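# Put one bread packet from the tray on each plate

## Task

Take bread packets off the tray and set one down lying flat on every plate, so that two packets still remain on the tray. The tray, the basket and the plates must end up roughly where they started, with the basket still standing upright, and at the finish neither arm may be in contact with any object on the table.

## Robot and tools

Robot: two yam_ultra arms, left_arm and right_arm, each with a two-finger parallel gripper. Calibrated bases in the scene frame: left_arm at (-0.029, +0.281, +0.041) m, right_arm at (-0.048, -0.315, +0.003) m, both turned only slightly about z.

Frames: the scene frame has its origin at table-top height, halfway between the nominal bases; +z is up, +x points out over the table, and left_arm sits on the +y side (arm names do not match image left/right). Reported hand positions (metres) and quaternions (wxyz) are in this frame and may be off by a few centimetres, more at long reach. Offsets you send are expressed in each Hand target's own axes: the gripper's fingers point along its +z and open and close along its y. end_effector_position is the spot between the finger pads, roughly 1 cm short of the tips.

Row layout, shared by execute_actions and move: one flat list of 14 numbers covering both arms, even when only one moves: dx, dy, dz, rx, ry, rz, opening for left_arm, then the same seven for right_arm. All values lie in [-1, 1]. The six pose numbers are offsets, never absolute poses: they count from the arm's Hand target as it stood when the action or move began. Scale: 1.0 equals 0.6 m for dx/dy/dz and 180 degrees for the rotation vector rx, ry, rz. Opening is absolute: +1 fully open (0.094 m), -1 closed. Sending all six pose numbers as 0 re-requests the current Hand target; a 0 in the opening slot is a real command (half open), so repeat the present opening to keep a grip unchanged.

execute_actions(actions, cameras): actions is a list of actions; each action is a table of up to 15 rows, one row per 1/30 s step, padded by repeating its last row to 15 steps. Every row of an action is measured from that action's starting Hand target, not from the prior row, and repeating the same offset in a later action moves further. An empty list just reports state and images.

move(target, speed, blend, opening_speed, blocking, cameras): target is one 14-number row or a list of up to 15 rows, each an offset from the same starting Hand targets. The grippers travel in straight lines, finishing together, at least 0.5 s and at most 10 s. speed is m/s, 0.002 to 0.5 (default 0.25), one value or one per target; rotation is capped at twice that in rad/s. blend, in metres, rounds corners between listed targets. opening_speed (0.2 or more, per second on the -1 to +1 scale) closes fingers gradually; use a low value for squashable items such as bread. blocking=false returns after about 0.5 s while the motion continues. Moves do not avoid obstacles or the other arm, and they overshoot more when fast or when the arm is nearly straight. Keep paths away from an arm's own base, which can flip its shoulder posture.

wait(seconds 0 to 10) lets time pass with commands held. stop brakes a running move. zoom_image(camera, region [x0, y0, x1, y1] in pixels, at most 504 by 504) enlarges part of the latest image from cam_head_left, cam_head_right, cam_left_wrist or cam_right_wrist (each 672x504). read_manual gives only licence text. finished_scene(scene) ends the scene irreversibly; call it only once the goal holds.

Results: each arm's end_effector_position and quaternion, Hand target (the last commanded pose after clipping, which the next offsets start from), grip_measured (finger opening on the command scale, reading slightly wide when empty and a few hundredths narrower than a squeezed hard part), Joint positions, Joint velocities ('within noise' means still), Joint torques (include gravity; joints 1-3 wrap at ±28 N m), Tool commands, step readings of hand position after execute_actions, and Time used. A move adds a 'move:' line: done, off_target, moving, held or fault per arm, plus limits such as paced (pose clipped) or held (a check blocked steps). Neither done nor off_target proves contact or its absence. MOTOR HOT appears at 75 °C; at 90 °C the arm folds and stays idle; at 100 °C it collapses.

Control behaviour: each step the commanded pose is clipped to within 100 mm and 20 degrees of the measured pose, so big jumps take several actions. Friction and gravity may leave the gripper a centimetre or more short; another command, even zeros, pushes again, or send the missing distance. An arm blocked by an object keeps pressing; relieve it by commanding its target back past the gripper. A gripper presses at its force limit once commanded about 0.05 below the touch reading (more for soft or round items); release by commanding an opening well above grip_measured.

Avoid: dropping packets, opening while a held packet is still moving, fast collisions or slamming, hard pressing into the table or items, arm-to-arm contact (the clearance check does not protect the grippers or wrist cameras from each other), knocking the basket over or shifting the tray and plates, anything leaving the table, and holding loads or stretched poses long enough to overheat motors. Brief outside tugs on held parts or nudges to loose objects can occur.

Each tool is called after "Emit:" as name(argument=value, ...) on one line, values as JSON.

## Session

Emit:
execute_actions(actions=[])

Scene clock: 0.00 s.
left_arm: end_effector_position=(+0.1533, -0.1415, +0.1946) grip_measured=+1.000 end_effector_quat_wxyz=(+0.173, +0.894, +0.405, -0.080) | right_arm: end_effector_position=(+0.1663, -0.5254, +0.2206) grip_measured=+1.000 end_effector_quat_wxyz=(+0.173, +0.534, +0.712, -0.422)
Joint positions: left_arm=[-1.116 1.983 1.839 -1.083 0.175 1.162 0.094] | right_arm=[-0.334 1.52 1.316 -1.335 0.946 0.993 0.094]
Joint velocities: within noise
Joint torques (N m): no reading
Heat: left arm: 26 °C; right arm: 29 °C.
Hand target: left_arm +0.1529, -0.1435, +0.2050; +0.185, +0.892, +0.403, -0.084 | right_arm +0.1654, -0.5264, +0.2240; +0.177, +0.533, +0.709, -0.426
Tool commands: left_gripper/opening=+1.0 right_gripper/opening=+1.0
camera_calibration:
cam_left_wrist: T_world_to_cam=[[-0.758401, 0.595194, -0.265654, 0.254155], [0.584376, 0.801436, 0.127302, 0.0391611], [0.288674, -0.0586962, -0.955626, 0.224333], [0, 0, 0, 1]] pos_world=[0.105108, -0.169489, 0.276911]
cam_right_wrist: T_world_to_cam=[[-0.90681, -0.0909654, 0.411607, 0.0139741], [-0.258481, 0.891318, -0.372477, 0.630454], [-0.332991, -0.444158, -0.831769, 0.094111], [0, 0, 0, 1]] pos_world=[0.20697, -0.518864, 0.307356]

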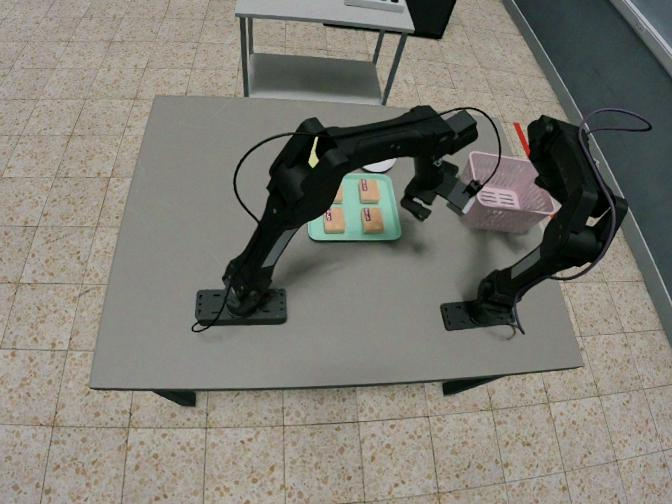

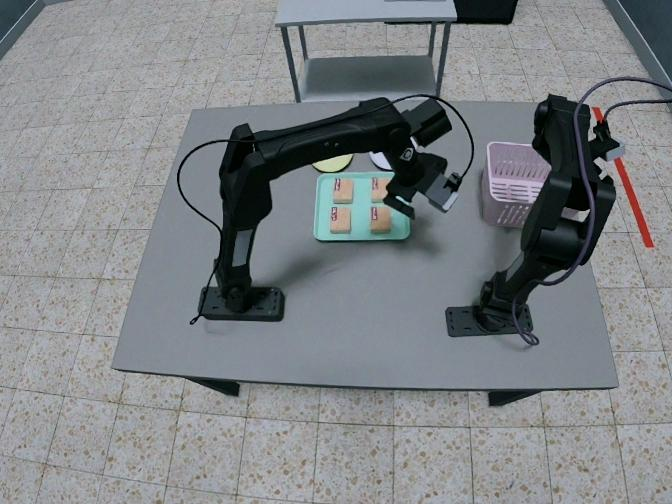

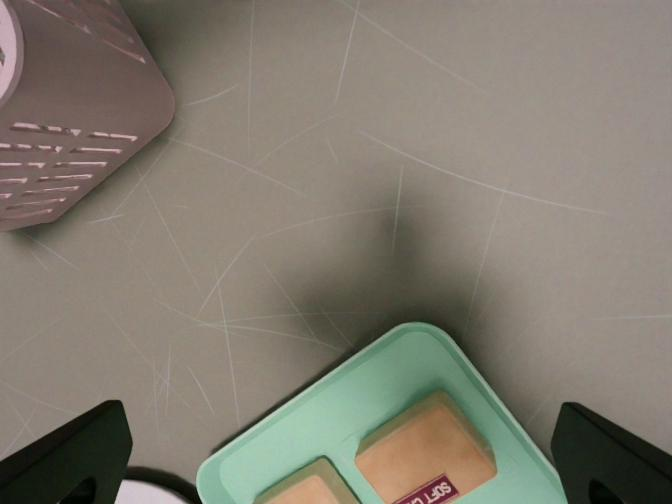

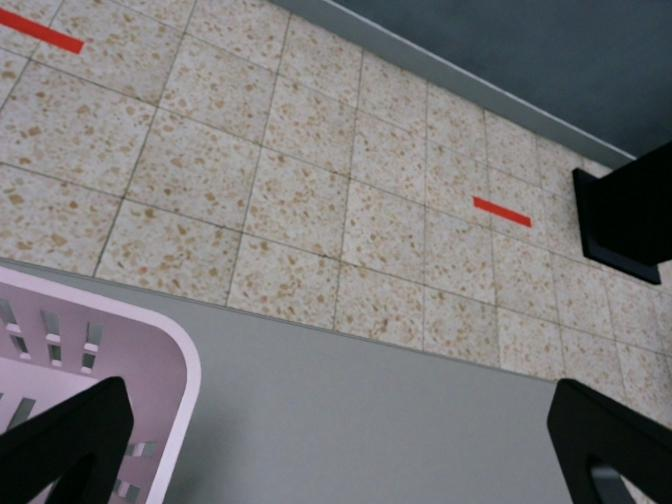

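Emit:
move(target=[[0.276,-0.08,-0.118,-0.034,0.075,-0.36,0.8,-0.094,-0.014,-0.136,-0.1,0.04,-0.125,0.8],[0.553,-0.161,-0.236,-0.0677,0.149,-0.7176,0.8,0.189,0.141,-0.537,-0.301,0.125,-0.3765,0.8],[0.553,-0.161,-0.236,-0.0677,0.149,-0.7176,0.8,0.508,0.372,-0.553,-0.301,0.125,-0.3765,0.8]], speed=0.4, blend=[0.04,0.06,0], cameras=["cam_right_wrist","cam_left_wrist"])

Scene clock: 46.47 s.
left_arm: end_effector_position=(+0.2931, +0.1999, +0.2064) grip_measured=+0.802 end_effector_quat_wxyz=(-0.006, +0.003, +1.000, -0.003) | right_arm: end_effector_position=(+0.3172, -0.0655, +0.1128) grip_measured=+0.801 end_effector_quat_wxyz=(+0.000, -0.005, +1.000, -0.001)
Joint positions: left_arm=[-0.264 1.823 1.74 -1.497 0.008 -0.239 0.085] | right_arm=[0.54 2.293 2.216 -1.496 0.002 0.588 0.085]
Joint velocities: within noise
Joint torques (N m): left_arm=[0.05 -6.83 8.79 -0.04 -0.1 -0.07] | right_arm=[-0.32 -12.22 7.92 0.31 -0.03 0.08]
Heat: left arm: 33 °C; right arm: 30 °C.
Hand target: left_arm +0.2993, +0.2000, +0.2103; +0.000, -0.001, +1.000, +0.000 | right_arm +0.3232, -0.0636, +0.1069; +0.000, +0.001, +1.000, +0.000
Off the commanded pose: left_arm 0.007 m, 1 deg | right_arm 0.009 m, 1 deg.
move: done; limits=paced
camera_calibration:
cam_left_wrist: T_world_to_cam=[[0.00232019, -0.999778, -0.0209644, 0.205436], [-0.902416, -0.0111261, 0.430723, 0.217912], [-0.43086, 0.0179193, -0.902241, 0.399854], [0, 0, 0, 1]] pos_world=[0.368452, 0.200649, 0.271212]
cam_right_wrist: T_world_to_cam=[[0.0170927, -0.999779, -0.0122442, -0.0677627], [-0.90259, -0.0206973, 0.430003, 0.273478], [-0.430162, 0.00370157, -0.902744, 0.327044], [0, 0, 0, 1]] pos_world=[0.388678, -0.0632981, 0.176811]
Images, in order (width x height): cam_left_wrist 672x504, cam_right_wrist 672x504.

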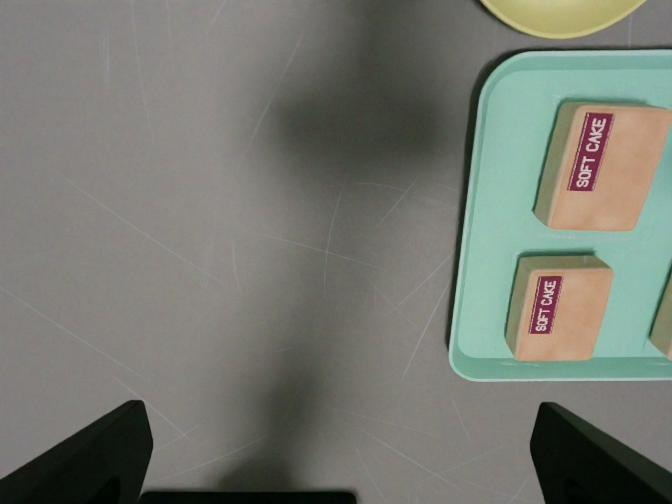

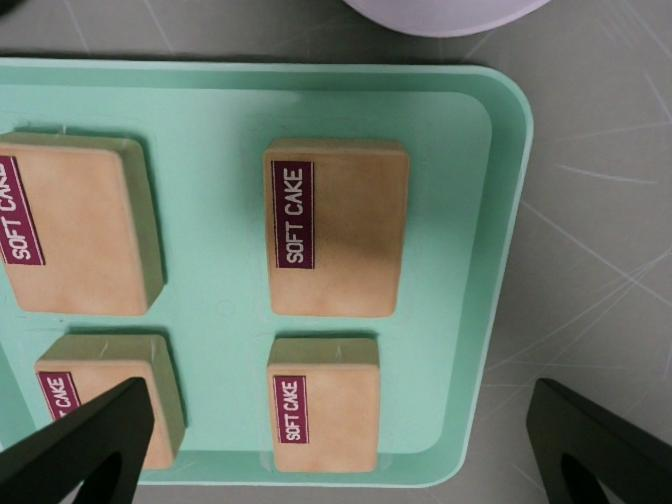

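Emit:
move(target=[[0,0,0,0,0,0,0.8,-0.003,-0.002,0.12,0,0,0,0.8],[0,0,0,0,0,0,0.8,-0.003,-0.002,0.203,0,0,0,0.8],[0,0,0,0,0,0,0.8,-0.003,-0.002,0.203,0,0,0,0.0],[0,0,0,0,0,0,0.8,-0.003,-0.002,0.06,0,0,0,0.0],[0,-0.05,0.03,0,0,0,0.8,-0.2,-0.04,0.045,0,0,0,0.0],[-0.011,-0.26,0.167,0,0,0,0.8,-0.293,-0.054,0.08,0,0,0,0.0]], speed=[0.2,0.07,0.1,0.15,0.2,0.2], blend=[0.01,0,0,0.02,0.03,0], opening_speed=1.0, cameras=["cam_right_wrist","cam_left_wrist","cam_head_right"])

Emit:
zoom_image(camera="cam_head_right", region=[310, 80, 430, 190])

Scene clock: 70.13 s.
left_arm: end_effector_position=(+0.2949, +0.0480, +0.1061) grip_measured=+0.802 end_effector_quat_wxyz=(-0.015, +0.006, +1.000, +0.006) | right_arm: end_effector_position=(+0.4938, -0.0982, +0.0762) grip_measured=+0.244 end_effector_quat_wxyz=(+0.159, +0.004, +0.985, +0.064)
Joint positions: left_arm=[-0.641 2.117 1.754 -1.239 0.007 -0.611 0.085] | right_arm=[0.321 2.741 2.845 -1.331 0 0.387 0.058]
Joint velocities: within noise
Joint torques (N m): left_arm=[0.42 -9.72 8.7 0.11 -0.09 -0.06] | right_arm=[0.03 -13.76 8.31 0.93 -0.02 -0.03]
Heat: left arm: 32 °C; right arm: 34 °C.
Hand target: left_arm +0.3064, +0.0441, +0.1101; +0.000, -0.001, +1.000, +0.000 | right_arm +0.4990, -0.0963, +0.0589; +0.000, +0.001, +1.000, +0.000
Off the commanded pose: left_arm 0.013 m, 2 deg | right_arm 0.018 m, 20 deg.
elbow stopped short (right arm): the move would have taken joint 3 (elbow) straighter than the controller allows.
move: off_target (left_arm, right_arm); target 3's new opening was sent with right_arm's hand 0.026 m and 2 deg from that target
camera_calibration:
cam_left_wrist: T_world_to_cam=[[-0.00328726, -0.999226, -0.0391923, 0.0551158], [-0.894118, -0.0146143, 0.447594, 0.257042], [-0.44782, 0.0365139, -0.893378, 0.315986], [0, 0, 0, 1]] pos_world=[0.371512, 0.0472917, 0.169405]
cam_right_wrist: T_world_to_cam=[[0.023378, -0.989941, -0.139534, -0.0963673], [-0.991743, -0.0405682, 0.121657, 0.513503], [-0.126094, 0.135538, -0.982716, 0.239033], [0, 0, 0, 1]] pos_world=[0.541656, -0.106964, 0.158984]
Images, in order (width x height): cam_head_right 672x504, cam_left_wrist 672x504, cam_right_wrist 672x504.

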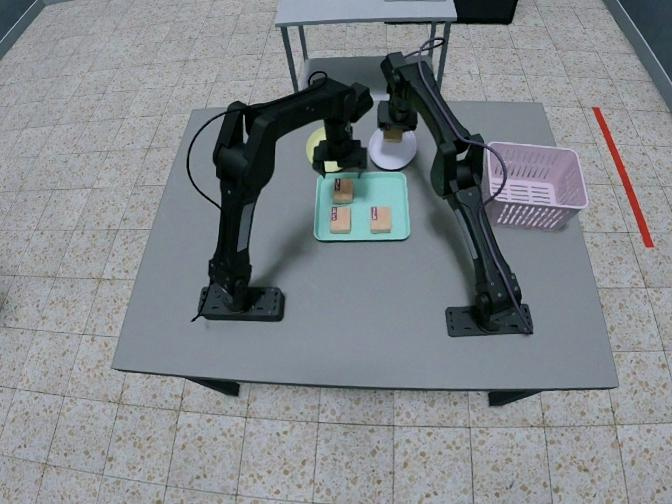

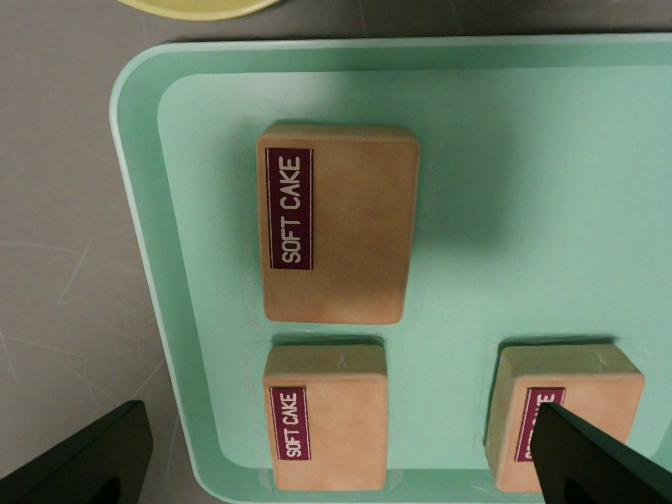

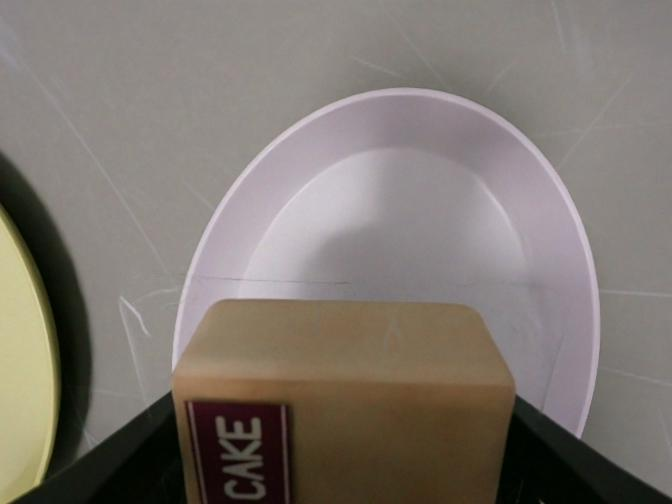

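Scaled by 4.200 from the camera's 672x504 image, which has a finer 960x720 frame.

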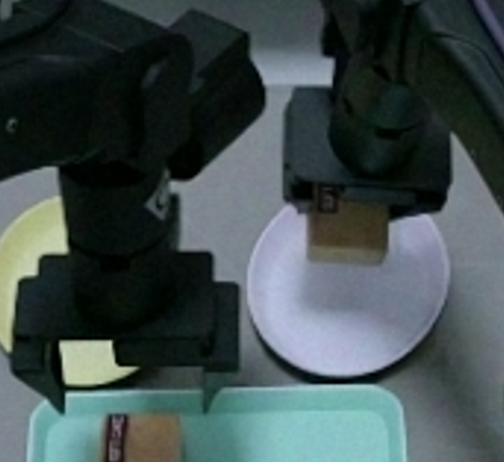

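Emit:
move(target=[[-0.006,0.005,0.1,0,0,0,0.8,-0.003,-0.013,0.08,0,0,0,0.0],[-0.006,0.005,0.18,0,0,0,0.8,-0.003,-0.013,0.121,0,0,0,0.0]], speed=[0.12,0.06], blend=[0.008,0], cameras=["cam_right_wrist","cam_left_wrist","cam_head_right"])

Emit:
zoom_image(camera="cam_head_right", region=[310, 80, 430, 190])

Scene clock: 83.00 s.
left_arm: end_effector_position=(+0.3089, +0.0436, +0.0144) grip_measured=+0.801 end_effector_quat_wxyz=(+0.002, +0.000, +1.000, -0.005) | right_arm: end_effector_position=(+0.4970, -0.1025, +0.0189) grip_measured=+0.244 end_effector_quat_wxyz=(+0.128, +0.002, +0.990, +0.050)
Joint positions: left_arm=[-0.63 2.232 1.561 -0.891 0.006 -0.612 0.085] | right_arm=[0.313 2.851 2.853 -1.296 0 0.374 0.058]
Joint velocities: within noise
Joint torques (N m): left_arm=[0.46 -9.33 4.26 0.38 -0.09 0.06] | right_arm=[-0.38 -12.36 7.68 0.91 -0.01 -0.04]
Heat: left arm: 31 °C; right arm: 36 °C.
Hand target: left_arm +0.3100, +0.0470, +0.0021; +0.000, -0.001, +1.000, +0.000 | right_arm +0.5008, -0.1041, -0.0137; +0.000, +0.001, +1.000, +0.000
Off the commanded pose: left_arm 0.013 m, 1 deg | right_arm 0.033 m, 16 deg.
elbow stopped short (right arm): the move would have taken joint 3 (elbow) straighter than the controller allows.
move: off_target (left_arm, right_arm)
camera_calibration:
cam_left_wrist: T_world_to_cam=[[0.00870093, -0.999827, -0.016421, 0.0430771], [-0.908638, -0.0147614, 0.417324, 0.315355], [-0.417495, 0.0112896, -0.908609, 0.232463], [0, 0, 0, 1]] pos_world=[0.383221, 0.0451003, 0.0803207]
cam_right_wrist: T_world_to_cam=[[0.0199257, -0.993451, -0.112504, -0.107824], [-0.982215, -0.0404639, 0.18335, 0.51755], [-0.186701, 0.10685, -0.976589, 0.210726], [0, 0, 0, 1]] pos_world=[0.549837, -0.108692, 0.0987697]
Images, in order (width x height): cam_head_right 672x504, cam_left_wrist 672x504, cam_right_wrist 672x504.

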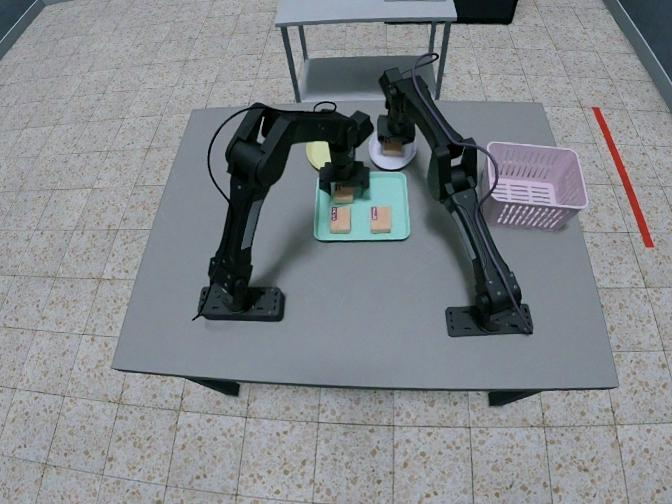

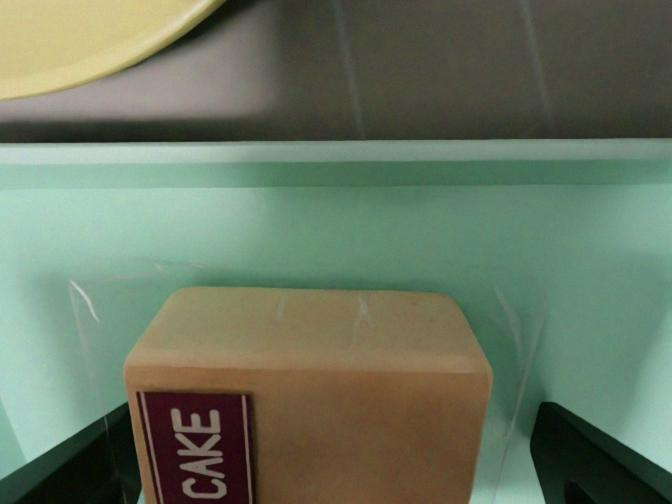

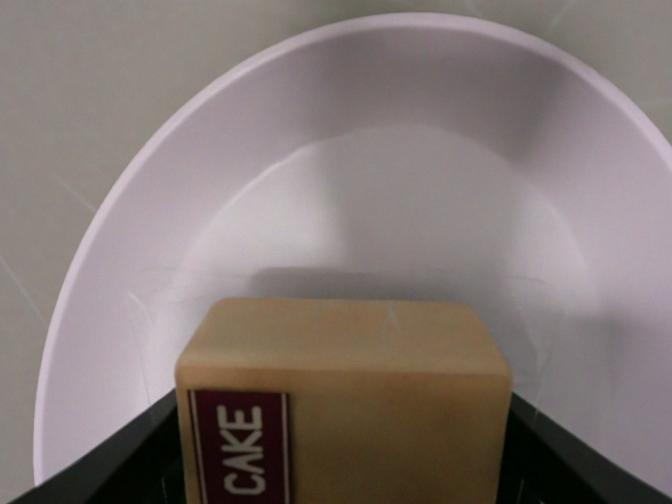

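Scaled by 4.200 from the camera's 672x504 image, which has a finer 960x720 frame.

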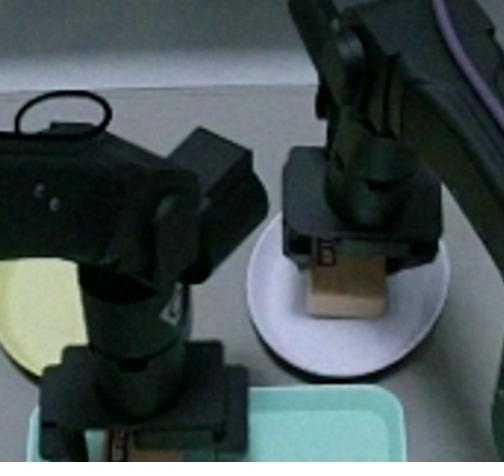

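Emit:
move(target=[[0,0.014,0.003,0,0,0,0.8,0,0,0,0,0,0,0.0],[0,0.014,0.003,0,0,0,0.0,0,0,0,0,0,0,0.85],[0,0.0,-0.11,0,0,0,0.0,0,0,-0.11,0,0,0,0.85],[0,0.0,-0.125,0,0,0,0.0,0.25,-0.2,-0.27,0,0,0,0.85]], speed=[0.04,0.05,0.12,0.25], blend=[0,0,0.03,0], opening_speed=1.2, cameras=["cam_left_wrist","cam_head_right"])

Emit:
zoom_image(camera="cam_head_right", region=[300, 80, 420, 190])

Scene clock: 103.47 s.
left_arm: end_effector_position=(+0.2990, +0.0572, +0.0474) grip_measured=+0.272 end_effector_quat_wxyz=(-0.033, +0.000, +0.999, +0.022) | right_arm: end_effector_position=(+0.3531, -0.2235, +0.1428) grip_measured=+0.849 end_effector_quat_wxyz=(-0.007, +0.005, +1.000, -0.001)
Joint positions: left_arm=[-0.619 2.207 1.656 -1.098 0.001 -0.601 0.06] | right_arm=[0.164 2.167 2.129 -1.546 -0.002 0.23 0.087]
Joint velocities: within noise
Joint torques (N m): left_arm=[-0.51 -15.53 8.5 -0.19 -0.03 -0.06] | right_arm=[0.2 -15.6 4.83 0.27 0.01 -0.02]
Heat: left arm: 31 °C; right arm: 35 °C.
Hand target: left_arm +0.3099, +0.0470, +0.0772; +0.000, -0.001, +1.000, +0.000 | right_arm +0.3506, -0.2238, +0.1484; +0.000, +0.001, +1.000, +0.000
Off the commanded pose: left_arm 0.033 m, 5 deg | right_arm 0.006 m, 1 deg.
elbow stopped short (right arm): the move would have taken joint 3 (elbow) straighter than the controller allows.
move: off_target (left_arm); target 2's new opening was sent with right_arm's hand 0.033 m and 16 deg from that target
camera_calibration:
cam_left_wrist: T_world_to_cam=[[0.00590755, -0.997494, -0.0705084, 0.0605913], [-0.877928, -0.0389312, 0.477208, 0.282229], [-0.478757, 0.0590822, -0.875957, 0.272191], [0, 0, 0, 1]] pos_world=[0.377732, 0.0553454, 0.108017]
Images, in order (width x height): cam_head_right 672x504, cam_left_wrist 672x504.

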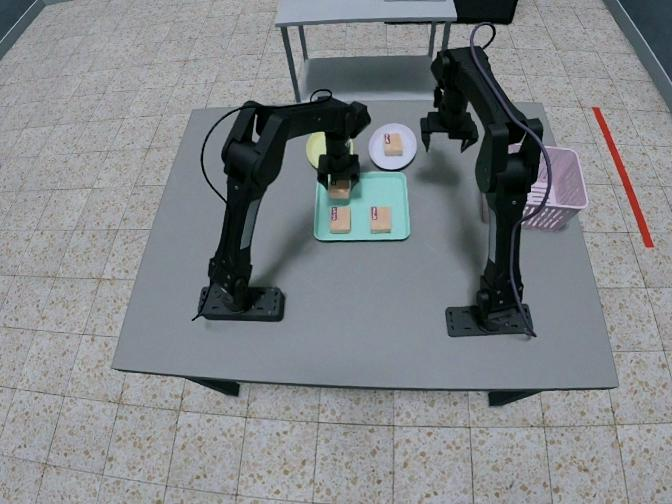

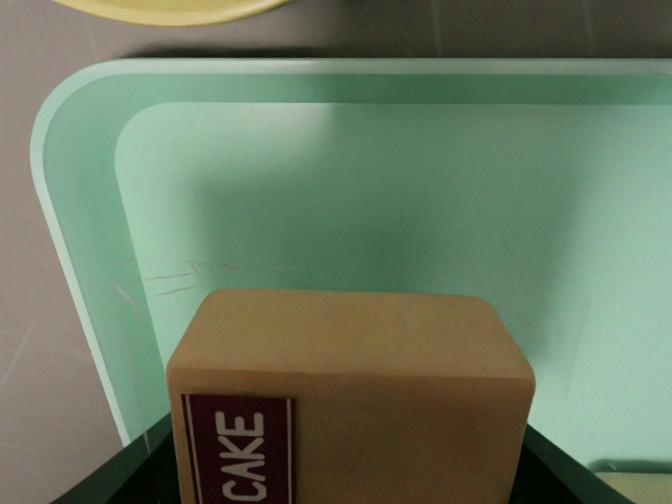

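Scaled by 4.200 from the camera's 672x504 image, which has a finer 960x720 frame.

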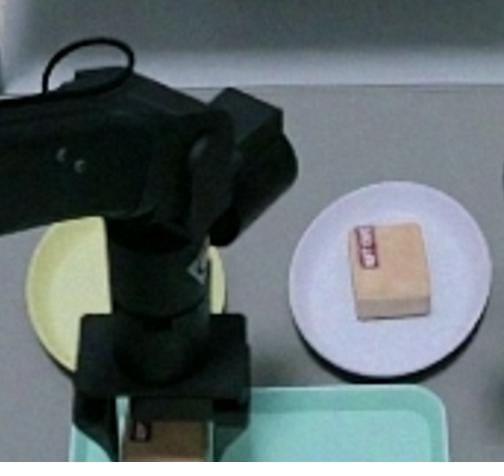

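Emit:
move(target=[[-0.1,0.03,-0.02,0,0,0,0.0,0,0,0,0,0,0,0.85],[-0.297,0.083,0.017,0,0,0,0.0,0,0,0,0,0,0,0.85]], speed=0.2, blend=0.03, cameras=["cam_left_wrist","cam_head_right"])

Emit:
zoom_image(camera="cam_head_right", region=[300, 80, 420, 190])

Scene clock: 112.60 s.
left_arm: end_effector_position=(+0.4857, +0.1008, +0.0682) grip_measured=+0.272 end_effector_quat_wxyz=(+0.064, -0.008, +0.998, -0.023) | right_arm: end_effector_position=(+0.3531, -0.2235, +0.1428) grip_measured=+0.849 end_effector_quat_wxyz=(-0.007, +0.004, +1.000, -0.001)
Joint positions: left_arm=[-0.356 2.803 2.83 -1.463 0.001 -0.354 0.06] | right_arm=[0.164 2.167 2.129 -1.546 -0.002 0.229 0.087]
Joint velocities: within noise
Joint torques (N m): left_arm=[-0.49 -12.82 9.02 0.22 -0.04 0.1] | right_arm=[0.21 -15.61 4.85 0.26 0.01 -0.03]
Heat: left arm: 35 °C; right arm: 35 °C.
Hand target: left_arm +0.4881, +0.0971, +0.0671; +0.001, -0.001, +1.000, +0.000 | right_arm +0.3506, -0.2238, +0.1484; +0.000, +0.000, +1.000, +0.000
Off the commanded pose: left_arm 0.005 m, 8 deg | right_arm 0.006 m, 1 deg.
elbow stopped short (left arm): the move would have taken joint 3 (elbow) straighter than the controller allows.
move: off_target (left_arm)
camera_calibration:
cam_left_wrist: T_world_to_cam=[[0.0240976, -0.999457, 0.0224942, 0.0895076], [-0.952989, -0.0161674, 0.302574, 0.48397], [-0.302046, -0.028728, -0.95286, 0.30549], [0, 0, 0, 1]] pos_world=[0.551333, 0.10606, 0.142639]
Images, in order (width x height): cam_head_right 672x504, cam_left_wrist 672x504.

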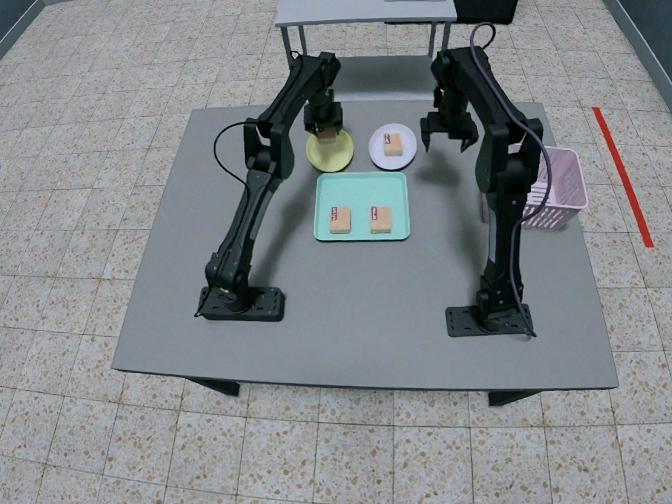

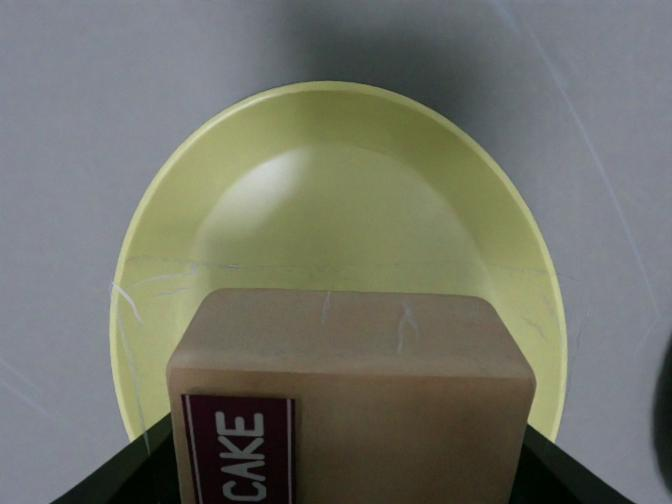

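Scaled by 4.200 from the camera's 672x504 image, which has a finer 960x720 frame.

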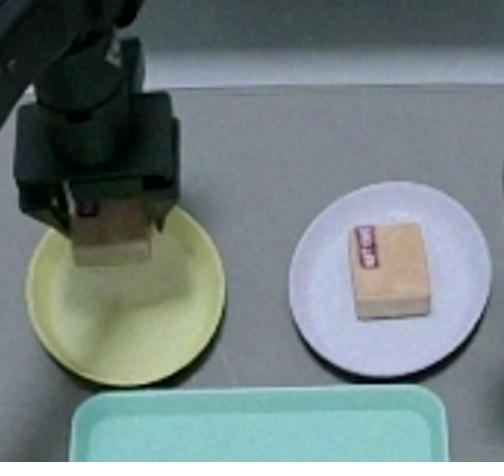

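Emit:
move(target=[[0.007,0,0.085,0,0,0,0.0,0,0,0,0,0,0,0.85],[0.007,0,0.107,0,0,0,0.0,0,0,0,0,0,0,0.85],[0.007,0,0.107,0,0,0,0.85,0,0,0,0,0,0,0.85],[0.007,0,-0.02,0,0,0,0.85,0,0,0,0,0,0,0.85],[0.245,0.2,-0.15,0,0,0,0.85,0,0,0,0,0,0,0.85]], speed=[0.12,0.05,0.05,0.12,0.25], blend=[0.006,0,0,0.03,0], opening_speed=1.2, cameras=["cam_head_left","cam_head_right"])

Emit:
zoom_image(camera="cam_head_right", region=[290, 80, 450, 250])

Scene clock: 126.97 s.
left_arm: end_effector_position=(+0.3411, +0.2170, +0.1518) grip_measured=+0.848 end_effector_quat_wxyz=(-0.011, -0.005, +1.000, +0.002) | right_arm: end_effector_position=(+0.3531, -0.2235, +0.1428) grip_measured=+0.849 end_effector_quat_wxyz=(-0.007, +0.004, +1.000, -0.001)
Joint positions: left_arm=[-0.192 1.998 1.758 -1.353 0 -0.184 0.087] | right_arm=[0.164 2.167 2.129 -1.546 -0.002 0.229 0.087]
Joint velocities: within noise
Joint torques (N m): left_arm=[-0.09 -11.54 4.67 0.14 -0.04 0.07] | right_arm=[0.2 -15.61 4.83 0.26 0.02 -0.02]
Heat: left arm: 36 °C; right arm: 35 °C.
Hand target: left_arm +0.3408, +0.2169, +0.1569; +0.000, -0.001, +1.000, +0.000 | right_arm +0.3506, -0.2238, +0.1484; +0.000, +0.001, +1.000, +0.000
Off the commanded pose: left_arm 0.005 m, 1 deg | right_arm 0.006 m, 1 deg.
elbow stopped short (left arm): the move would have taken joint 3 (elbow) straighter than the controller allows.
move: done; target 3's new opening was sent with left_arm's hand 0.015 m and 3 deg from that target
Images, in order (width x height): cam_head_left 672x504, cam_head_right 672x504.

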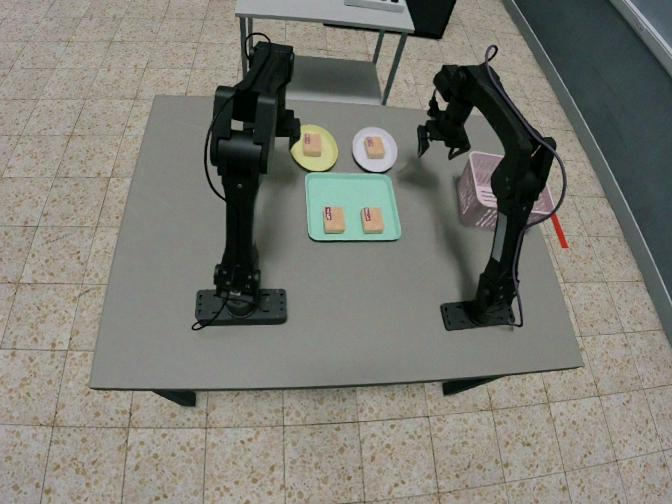

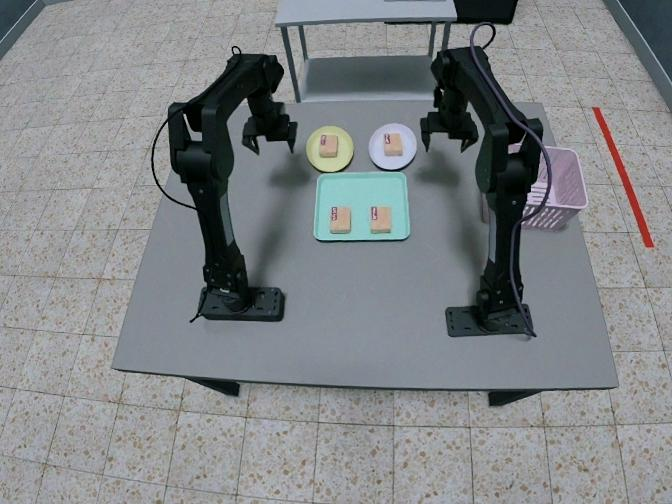

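Scaled by 2.965 from the camera's 672x504 image, which has a finer 960x720 frame.

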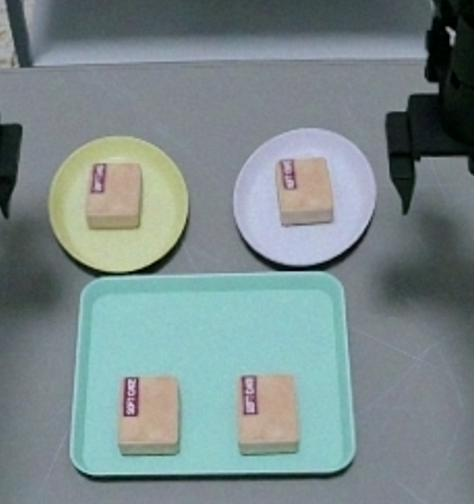

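Emit:
finished_scene(scene=3)

The scene is finished: the task was done.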